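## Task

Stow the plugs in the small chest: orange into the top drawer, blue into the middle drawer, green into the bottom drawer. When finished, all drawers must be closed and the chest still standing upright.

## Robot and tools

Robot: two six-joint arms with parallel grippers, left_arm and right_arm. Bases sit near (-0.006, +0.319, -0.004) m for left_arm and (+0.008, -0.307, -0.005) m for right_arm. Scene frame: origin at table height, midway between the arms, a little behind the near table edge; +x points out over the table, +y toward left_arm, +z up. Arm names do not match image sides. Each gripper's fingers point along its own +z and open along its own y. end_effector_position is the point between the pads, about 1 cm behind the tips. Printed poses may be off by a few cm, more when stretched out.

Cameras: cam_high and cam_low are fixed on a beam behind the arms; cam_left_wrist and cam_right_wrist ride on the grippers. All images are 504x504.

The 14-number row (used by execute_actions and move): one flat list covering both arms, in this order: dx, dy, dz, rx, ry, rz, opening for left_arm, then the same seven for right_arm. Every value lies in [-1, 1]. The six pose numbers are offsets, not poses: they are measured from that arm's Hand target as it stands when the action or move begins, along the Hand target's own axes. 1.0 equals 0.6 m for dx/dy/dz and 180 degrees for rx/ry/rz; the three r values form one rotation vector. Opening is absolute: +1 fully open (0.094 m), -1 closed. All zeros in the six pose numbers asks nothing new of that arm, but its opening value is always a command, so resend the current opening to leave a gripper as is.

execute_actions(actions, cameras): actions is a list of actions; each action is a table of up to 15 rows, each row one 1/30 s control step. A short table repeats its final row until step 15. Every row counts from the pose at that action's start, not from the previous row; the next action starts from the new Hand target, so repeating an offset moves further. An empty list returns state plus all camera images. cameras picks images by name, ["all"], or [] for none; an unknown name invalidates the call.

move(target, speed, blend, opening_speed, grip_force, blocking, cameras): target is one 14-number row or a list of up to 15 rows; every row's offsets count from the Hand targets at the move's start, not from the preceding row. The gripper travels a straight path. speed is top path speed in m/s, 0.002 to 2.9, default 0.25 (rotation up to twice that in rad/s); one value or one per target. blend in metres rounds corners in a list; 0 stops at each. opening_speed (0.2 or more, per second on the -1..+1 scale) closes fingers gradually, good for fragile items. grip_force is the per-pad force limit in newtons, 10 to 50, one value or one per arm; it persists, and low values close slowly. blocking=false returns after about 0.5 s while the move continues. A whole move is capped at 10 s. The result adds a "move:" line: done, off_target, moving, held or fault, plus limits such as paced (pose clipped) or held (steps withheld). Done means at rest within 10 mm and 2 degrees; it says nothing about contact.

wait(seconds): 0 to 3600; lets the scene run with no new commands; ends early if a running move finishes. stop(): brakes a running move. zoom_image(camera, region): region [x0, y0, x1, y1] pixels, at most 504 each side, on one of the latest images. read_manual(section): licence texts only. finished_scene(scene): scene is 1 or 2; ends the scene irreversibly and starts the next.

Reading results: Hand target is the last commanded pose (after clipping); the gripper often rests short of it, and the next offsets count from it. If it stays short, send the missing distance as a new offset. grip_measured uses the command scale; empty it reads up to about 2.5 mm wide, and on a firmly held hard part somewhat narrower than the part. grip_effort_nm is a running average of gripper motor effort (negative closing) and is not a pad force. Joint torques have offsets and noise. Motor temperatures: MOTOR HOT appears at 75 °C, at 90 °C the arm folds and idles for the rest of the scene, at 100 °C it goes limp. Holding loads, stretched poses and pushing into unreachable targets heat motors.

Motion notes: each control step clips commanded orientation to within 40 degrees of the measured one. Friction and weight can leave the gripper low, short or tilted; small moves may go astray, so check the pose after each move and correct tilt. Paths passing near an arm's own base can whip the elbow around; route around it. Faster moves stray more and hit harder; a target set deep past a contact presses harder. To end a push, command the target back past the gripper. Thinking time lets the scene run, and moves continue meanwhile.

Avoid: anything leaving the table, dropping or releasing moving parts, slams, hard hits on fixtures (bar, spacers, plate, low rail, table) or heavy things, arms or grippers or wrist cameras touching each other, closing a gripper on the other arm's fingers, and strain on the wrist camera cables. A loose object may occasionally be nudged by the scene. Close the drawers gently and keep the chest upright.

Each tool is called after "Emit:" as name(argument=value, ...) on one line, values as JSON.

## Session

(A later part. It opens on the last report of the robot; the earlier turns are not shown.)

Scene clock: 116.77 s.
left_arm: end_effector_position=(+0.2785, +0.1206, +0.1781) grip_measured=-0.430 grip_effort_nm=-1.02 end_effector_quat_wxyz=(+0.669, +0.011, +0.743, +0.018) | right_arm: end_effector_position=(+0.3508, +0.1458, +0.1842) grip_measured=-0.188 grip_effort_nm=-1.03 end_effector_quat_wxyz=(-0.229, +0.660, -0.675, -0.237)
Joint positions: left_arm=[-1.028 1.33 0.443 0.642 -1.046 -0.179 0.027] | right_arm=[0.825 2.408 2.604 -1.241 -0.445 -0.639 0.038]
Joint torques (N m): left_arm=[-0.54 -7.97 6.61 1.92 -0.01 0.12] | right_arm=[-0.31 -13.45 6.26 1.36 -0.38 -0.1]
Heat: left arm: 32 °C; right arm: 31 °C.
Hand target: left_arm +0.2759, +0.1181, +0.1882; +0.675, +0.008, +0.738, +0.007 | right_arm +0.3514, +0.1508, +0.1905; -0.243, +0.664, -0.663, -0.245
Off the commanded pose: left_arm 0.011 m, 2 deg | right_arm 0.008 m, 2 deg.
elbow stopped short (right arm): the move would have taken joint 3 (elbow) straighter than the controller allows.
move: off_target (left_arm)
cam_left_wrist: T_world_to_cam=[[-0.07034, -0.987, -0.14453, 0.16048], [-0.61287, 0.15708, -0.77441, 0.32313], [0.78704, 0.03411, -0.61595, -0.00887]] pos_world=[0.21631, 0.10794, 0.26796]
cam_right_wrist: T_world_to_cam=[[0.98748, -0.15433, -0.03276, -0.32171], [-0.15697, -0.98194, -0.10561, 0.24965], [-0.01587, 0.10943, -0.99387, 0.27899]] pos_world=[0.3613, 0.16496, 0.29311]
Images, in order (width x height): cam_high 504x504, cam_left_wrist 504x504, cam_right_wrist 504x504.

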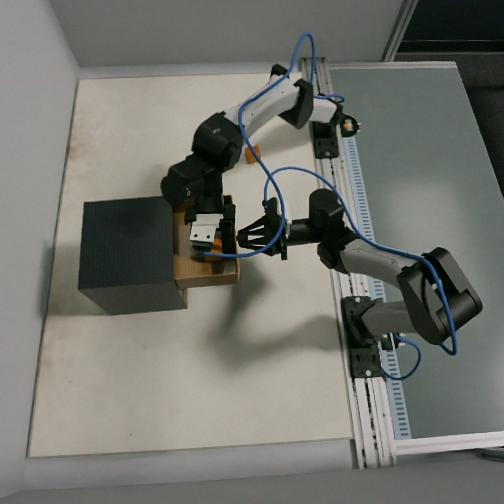

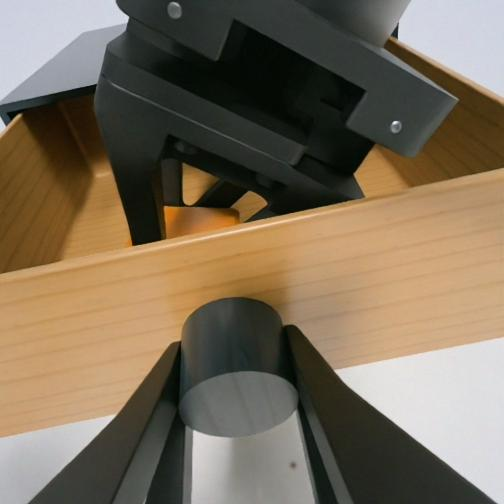

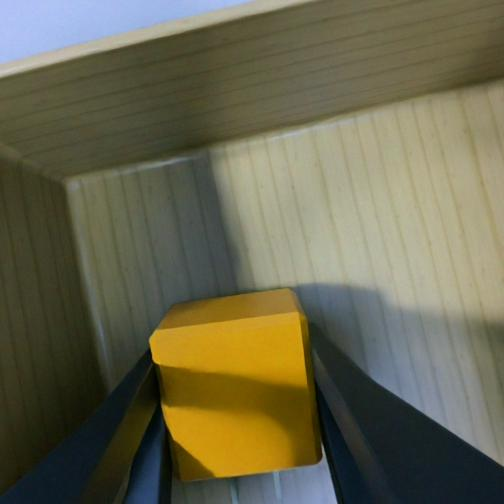

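Emit:
move(target=[[0,0,0,0,0,0,-0.65,0,0,0,0,0,0,0.05],[0,0,0,0,0,0,-0.65,-0.0965,0,-0.115,0,0,0,0.05],[0,0,0,0,0,0,-0.65,0.095,0,-0.2755,0,0,0,0.05],[0,0,0,0,0,0,-0.65,0.516,0.177,-0.303,-0.051,0.0829,-0.08,0.3]], speed=[0.2,0.25,0.35,0.35], blend=[0,0.03,0.04,0], cameras=["cam_left_wrist","cam_right_wrist"])

Scene clock: 122.57 s.
left_arm: end_effector_position=(+0.2785, +0.1209, +0.1780) grip_measured=-0.430 grip_effort_nm=-1.02 end_effector_quat_wxyz=(+0.669, +0.010, +0.743, +0.019) | right_arm: end_effector_position=(+0.2456, -0.2034, +0.1211) grip_measured=+0.298 grip_effort_nm=0.10 end_effector_quat_wxyz=(-0.113, +0.782, -0.584, -0.185)
Joint positions: left_arm=[-1.028 1.33 0.443 0.641 -1.047 -0.181 0.027] | right_arm=[0.163 1.56 1.261 -1.367 -0.423 -1.748 0.061]
Joint torques (N m): left_arm=[-0.61 -8.12 6.57 1.89 -0.11 0.11] | right_arm=[-0.83 -8.58 5.53 0.13 -0.37 -0.11]
Motor temperatures (°C): left_arm=[18 32 28 28 18 20 22] | right_arm=[18 32 31 22 16 20 21]
Heat: left arm: 32 °C; right arm: 32 °C.
Hand target: left_arm +0.2759, +0.1181, +0.1882; +0.675, +0.008, +0.738, +0.007 | right_arm +0.2455, -0.2029, +0.1284; -0.131, +0.785, -0.580, -0.176
Off the commanded pose: left_arm 0.011 m, 2 deg | right_arm 0.007 m, 2 deg.
elbow stopped short (right arm): the move would have taken joint 3 (elbow) straighter than the controller allows.
move: done
cam_left_wrist: T_world_to_cam=[[-0.06871, -0.98712, -0.14445, 0.16039], [-0.61344, 0.15599, -0.77418, 0.32317], [0.78675, 0.03542, -0.61626, -0.00908]] pos_world=[0.21641, 0.10824, 0.26776]
cam_right_wrist: T_world_to_cam=[[0.98758, 0.15554, -0.02209, -0.21207], [0.15709, -0.9789, 0.13071, -0.22165], [-0.0013, -0.13255, -0.99118, 0.19962]] pos_world=[0.24451, -0.15753, 0.22215]

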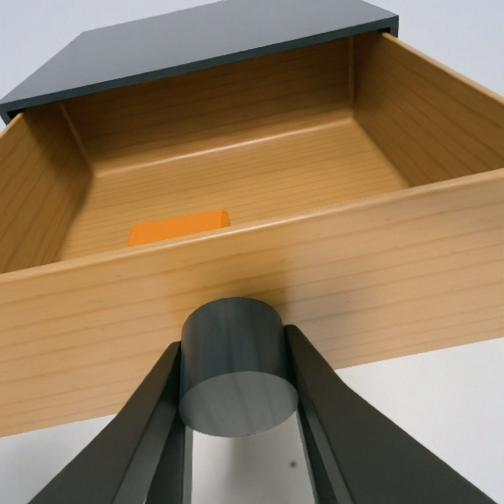

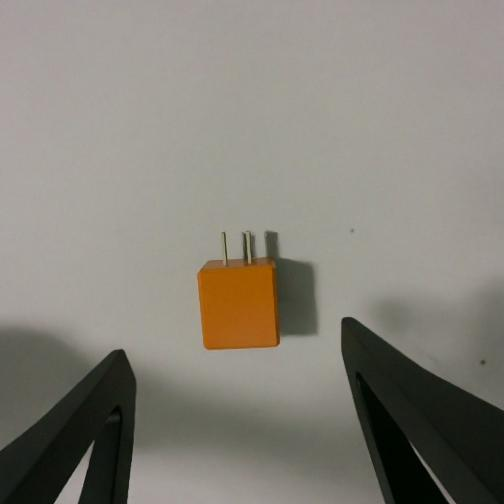

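Emit:
move(target=[[0,0,0,0,0,0,-0.65,0.089,0.009,0.156,0,0,0,0.25],[0,0,0,0,0,0,-0.65,0.089,0.009,0.156,0,0,0,-0.5],[0,0,0,0,0,0,-0.65,-0.085,0.009,-0.2175,0,0,0,-0.5],[0,0,0,0,0,0,-0.65,-0.467,-0.304,-0.061,0.051,-0.083,0.0787,-0.5],[0,0,0,0,0,0,-0.65,-0.4005,-0.304,0.082,0.051,-0.083,0.0787,-0.5]], speed=[0.13,0.13,0.25,0.35,0.15], blend=[0,0,0.03,0.01,0], cameras=["cam_left_wrist","cam_right_wrist"])

Scene clock: 130.63 s.
left_arm: end_effector_position=(+0.2783, +0.1210, +0.1761) grip_measured=-0.430 grip_effort_nm=-1.02 end_effector_quat_wxyz=(+0.667, +0.014, +0.745, +0.021) | right_arm: end_effector_position=(+0.3537, +0.0919, +0.1983) grip_measured=-0.189 grip_effort_nm=-1.02 end_effector_quat_wxyz=(-0.272, +0.675, -0.638, -0.250)
Joint positions: left_arm=[-1.028 1.33 0.443 0.631 -1.045 -0.181 0.027] | right_arm=[0.72 2.1 2.092 -1.001 -0.543 -0.783 0.038]
Joint torques (N m): left_arm=[-0.55 -8.05 6.79 1.99 -0.09 0.09] | right_arm=[-1.1 -12.19 4.45 0.77 -0.04 0.17]
Heat: left arm: 31 °C; right arm: 32 °C.
Hand target: left_arm +0.2759, +0.1181, +0.1883; +0.675, +0.008, +0.738, +0.007 | right_arm +0.3498, +0.0785, +0.1871; -0.244, +0.665, -0.662, -0.245
Off the commanded pose: left_arm 0.013 m, 2 deg | right_arm 0.018 m, 4 deg.
move: off_target (right_arm)
cam_left_wrist: T_world_to_cam=[[-0.07122, -0.98572, -0.1526, 0.16223], [-0.61764, 0.16371, -0.76923, 0.32089], [0.78323, 0.03946, -0.62048, -0.00877]] pos_world=[0.21662, 0.10773, 0.26615]
cam_right_wrist: T_world_to_cam=[[0.99469, -0.10088, 0.02019, -0.35033], [-0.09496, -0.97576, -0.19715, 0.19423], [0.03958, 0.19418, -0.98017, 0.26892]] pos_world=[0.35627, 0.10196, 0.30895]

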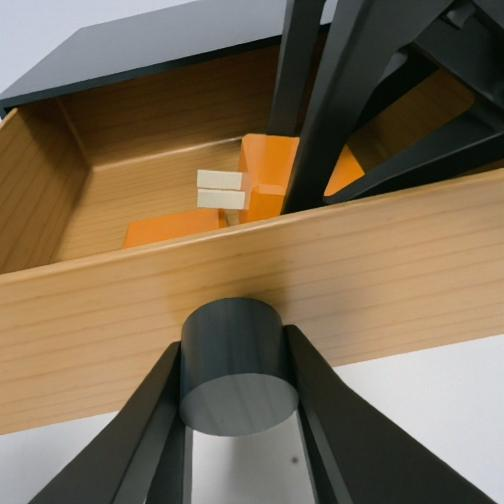

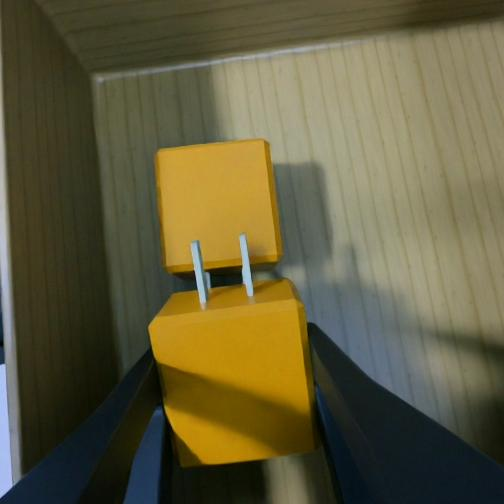

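Emit:
move(target=[[0,0,0,0,0,0,-0.65,-0.019,0,-0.0385,0,0,0,-0.5],[0,0,0,0,0,0,-0.65,-0.019,-0.0435,-0.0385,0,0,0,-0.5],[0,0,0,0,0,0,-0.65,0.012,-0.0435,0.0035,0,0,0,-0.5]], speed=0.12, cameras=["cam_left_wrist","cam_right_wrist"])

Scene clock: 134.33 s.
left_arm: end_effector_position=(+0.2783, +0.1210, +0.1764) grip_measured=-0.430 grip_effort_nm=-1.02 end_effector_quat_wxyz=(+0.667, +0.013, +0.745, +0.021) | right_arm: end_effector_position=(+0.3795, +0.0896, +0.2010) grip_measured=-0.189 grip_effort_nm=-1.02 end_effector_quat_wxyz=(-0.282, +0.672, -0.636, -0.255)
Joint positions: left_arm=[-1.028 1.33 0.443 0.633 -1.045 -0.182 0.027] | right_arm=[0.677 2.189 2.235 -1.054 -0.575 -0.816 0.038]
Joint torques (N m): left_arm=[-0.28 -8.44 6.83 2.01 -0.09 0.15] | right_arm=[-1.13 -11.85 3.79 0.69 0.06 0.06]
Heat: left arm: 31 °C; right arm: 32 °C.
Hand target: left_arm +0.2759, +0.1181, +0.1883; +0.675, +0.008, +0.738, +0.007 | right_arm +0.3760, +0.0744, +0.1806; -0.244, +0.665, -0.662, -0.245
Off the commanded pose: left_arm 0.012 m, 2 deg | right_arm 0.025 m, 5 deg.
move: off_target (right_arm)
cam_left_wrist: T_world_to_cam=[[-0.071, -0.98603, -0.15068, 0.16185], [-0.6169, 0.16211, -0.77017, 0.32137], [0.78383, 0.03827, -0.61979, -0.00877]] pos_world=[0.21662, 0.10783, 0.26646]
cam_right_wrist: T_world_to_cam=[[0.99428, -0.10393, 0.02467, -0.37677], [-0.09607, -0.97107, -0.21862, 0.19923], [0.04668, 0.215, -0.9755, 0.26541]] pos_world=[0.38137, 0.09725, 0.31176]

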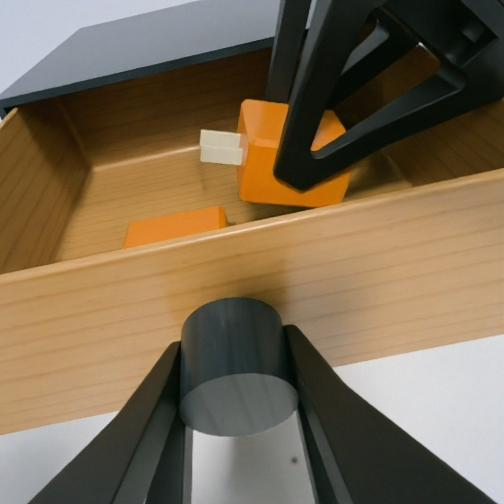

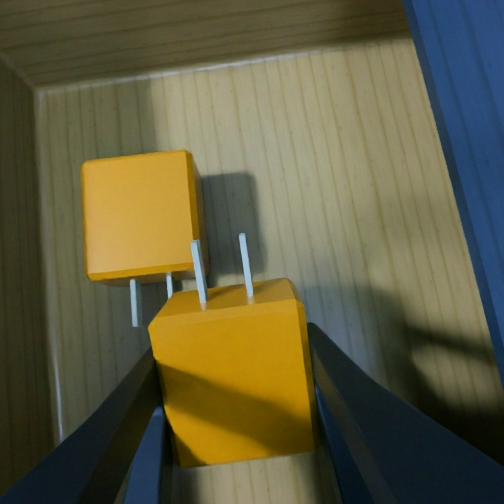

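Emit:
move(target=[[0,0,0,0,0,0,-0.65,-0.0715,-0.0133,0.0055,0,0,0,-0.5],[0,0,0,0,0,0,-0.65,-0.051,-0.0133,0.03,0,0,0,-0.5]], speed=0.12, cameras=["cam_left_wrist","cam_right_wrist"])

Scene clock: 137.57 s.
left_arm: end_effector_position=(+0.2781, +0.1212, +0.1767) grip_measured=-0.430 grip_effort_nm=-1.02 end_effector_quat_wxyz=(+0.667, +0.012, +0.744, +0.019) | right_arm: end_effector_position=(+0.3844, +0.1095, +0.1825) grip_measured=-0.189 grip_effort_nm=-1.02 end_effector_quat_wxyz=(-0.235, +0.664, -0.664, -0.251)
Joint positions: left_arm=[-1.028 1.328 0.441 0.633 -1.045 -0.184 0.027] | right_arm=[0.712 2.423 2.618 -1.28 -0.532 -0.759 0.038]
Joint torques (N m): left_arm=[-0.23 -7.94 6.89 1.97 -0.08 0.13] | right_arm=[-0.02 -14.74 4.52 1.19 -0.13 -0.03]
Heat: left arm: 31 °C; right arm: 33 °C.
Hand target: left_arm +0.2759, +0.1180, +0.1881; +0.675, +0.008, +0.738, +0.007 | right_arm +0.3837, +0.1095, +0.1869; -0.244, +0.665, -0.662, -0.245
Off the commanded pose: left_arm 0.012 m, 2 deg | right_arm 0.004 m, 1 deg.
move: done
cam_left_wrist: T_world_to_cam=[[-0.07104, -0.98656, -0.14712, 0.16159], [-0.61633, 0.15938, -0.77119, 0.32176], [0.78428, 0.03589, -0.61937, -0.00832]] pos_world=[0.21631, 0.10843, 0.26676]
cam_right_wrist: T_world_to_cam=[[0.99038, -0.13201, -0.04147, -0.3625], [-0.13644, -0.98155, -0.13395, 0.21634], [-0.02303, 0.13832, -0.99012, 0.28074]] pos_world=[0.395, 0.12566, 0.29191]

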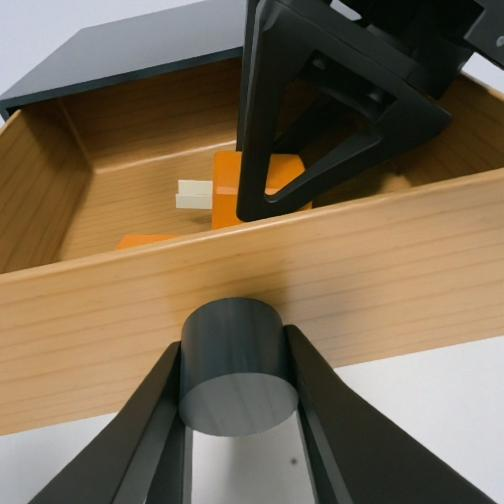

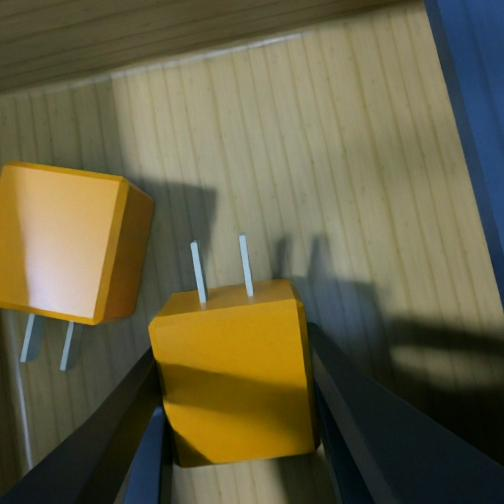

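Emit:
move(target=[[0,0,0,0,0,0,-0.65,0.011,0,0.013,0,0,0,-0.5],[0,0,0,0,0,0,-0.65,0.011,0,0.013,0,0,0,0],[0,0,0,0,0,0,-0.65,-0.107,0,-0.128,0,0,0,0],[0,0,0,0,0,0,-0.65,0.085,0,-0.289,0,0,0,0],[-0.022,0.013,0.249,0,0,0,-0.65,0.085,0,-0.289,0,0,0,0],[-0.022,0.013,0.249,0,0,0,0.35,0.085,0,-0.289,0,0,0,0],[-0.009,0.013,0.1,0,0,0,0.35,0.085,0,-0.289,0,0,0,0]], speed=[0.12,0.12,0.25,0.3,0.17,0.15,0.25], blend=[0,0,0.02,0,0,0,0], cameras=["all"])

Scene clock: 144.97 s.
left_arm: end_effector_position=(+0.3396, +0.1239, +0.1777) grip_measured=+0.347 grip_effort_nm=0.14 end_effector_quat_wxyz=(+0.667, +0.023, +0.745, +0.017) | right_arm: end_effector_position=(+0.3957, -0.0390, +0.2600) grip_measured=-0.002 grip_effort_nm=0.10 end_effector_quat_wxyz=(-0.254, +0.647, -0.678, -0.239)
Joint positions: left_arm=[-0.811 1.481 0.537 0.756 -0.814 -0.088 0.063] | right_arm=[0.42 2.173 2.531 -1.559 -0.626 -1.019 0.047]
Joint torques (N m): left_arm=[-0.29 -9.94 5.76 2.06 -0.23 -0.2] | right_arm=[-0.46 -15.53 5.31 0.81 -0.49 -0.1]
Heat: left arm: 31 °C; right arm: 36 °C.
Hand target: left_arm +0.3362, +0.1258, +0.1884; +0.675, +0.008, +0.738, +0.007 | right_arm +0.3844, -0.0419, +0.2858; -0.244, +0.665, -0.662, -0.245
Off the commanded pose: left_arm 0.011 m, 2 deg | right_arm 0.028 m, 3 deg.
elbow stopped short (right arm): the move would have taken joint 3 (elbow) straighter than the controller allows.
joint sent to its limit (right arm) — joint 4 (wrist pitch), lower limit. The joint targets are off in orientation, not in position.
move: off_target (left_arm, right_arm); target 6's new opening was sent with left_arm's hand 0.012 m and 1 deg from that target
cam_left_wrist: T_world_to_cam=[[-0.09096, -0.98306, -0.15914, 0.17721], [-0.61446, 0.18116, -0.76787, 0.35615], [0.78369, 0.02794, -0.62053, -0.05467]] pos_world=[0.2778, 0.11121, 0.26775]
cam_right_wrist: T_world_to_cam=[[0.98244, -0.18583, -0.01669, -0.39547], [-0.18624, -0.9714, -0.1473, 0.10597], [0.01116, 0.14782, -0.98895, 0.36475]] pos_world=[0.4042, -0.02447, 0.36972]

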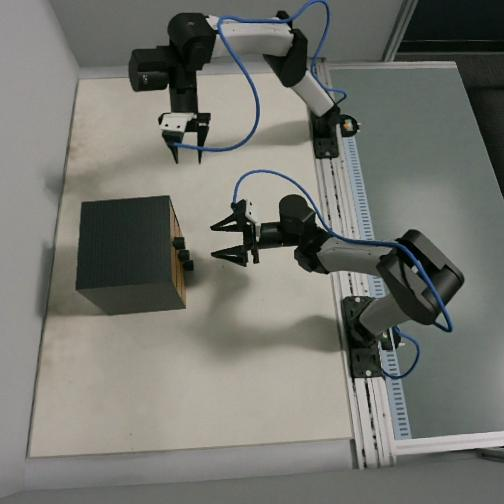

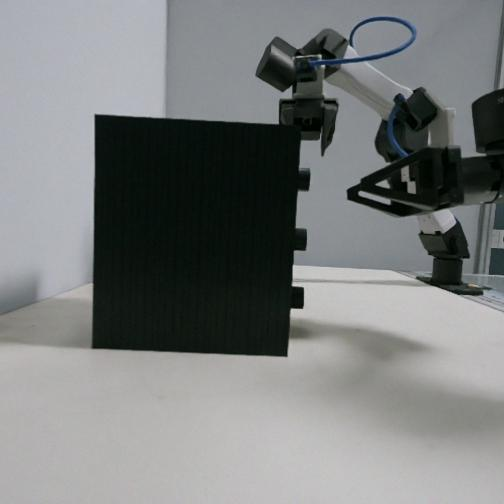

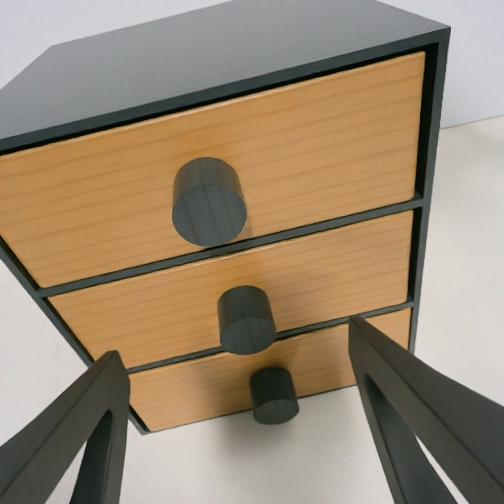

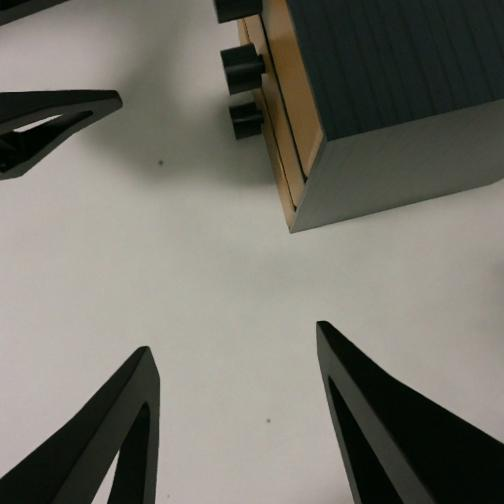

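Emit:
finished_scene(scene=2)

The scene is finished: the task was done.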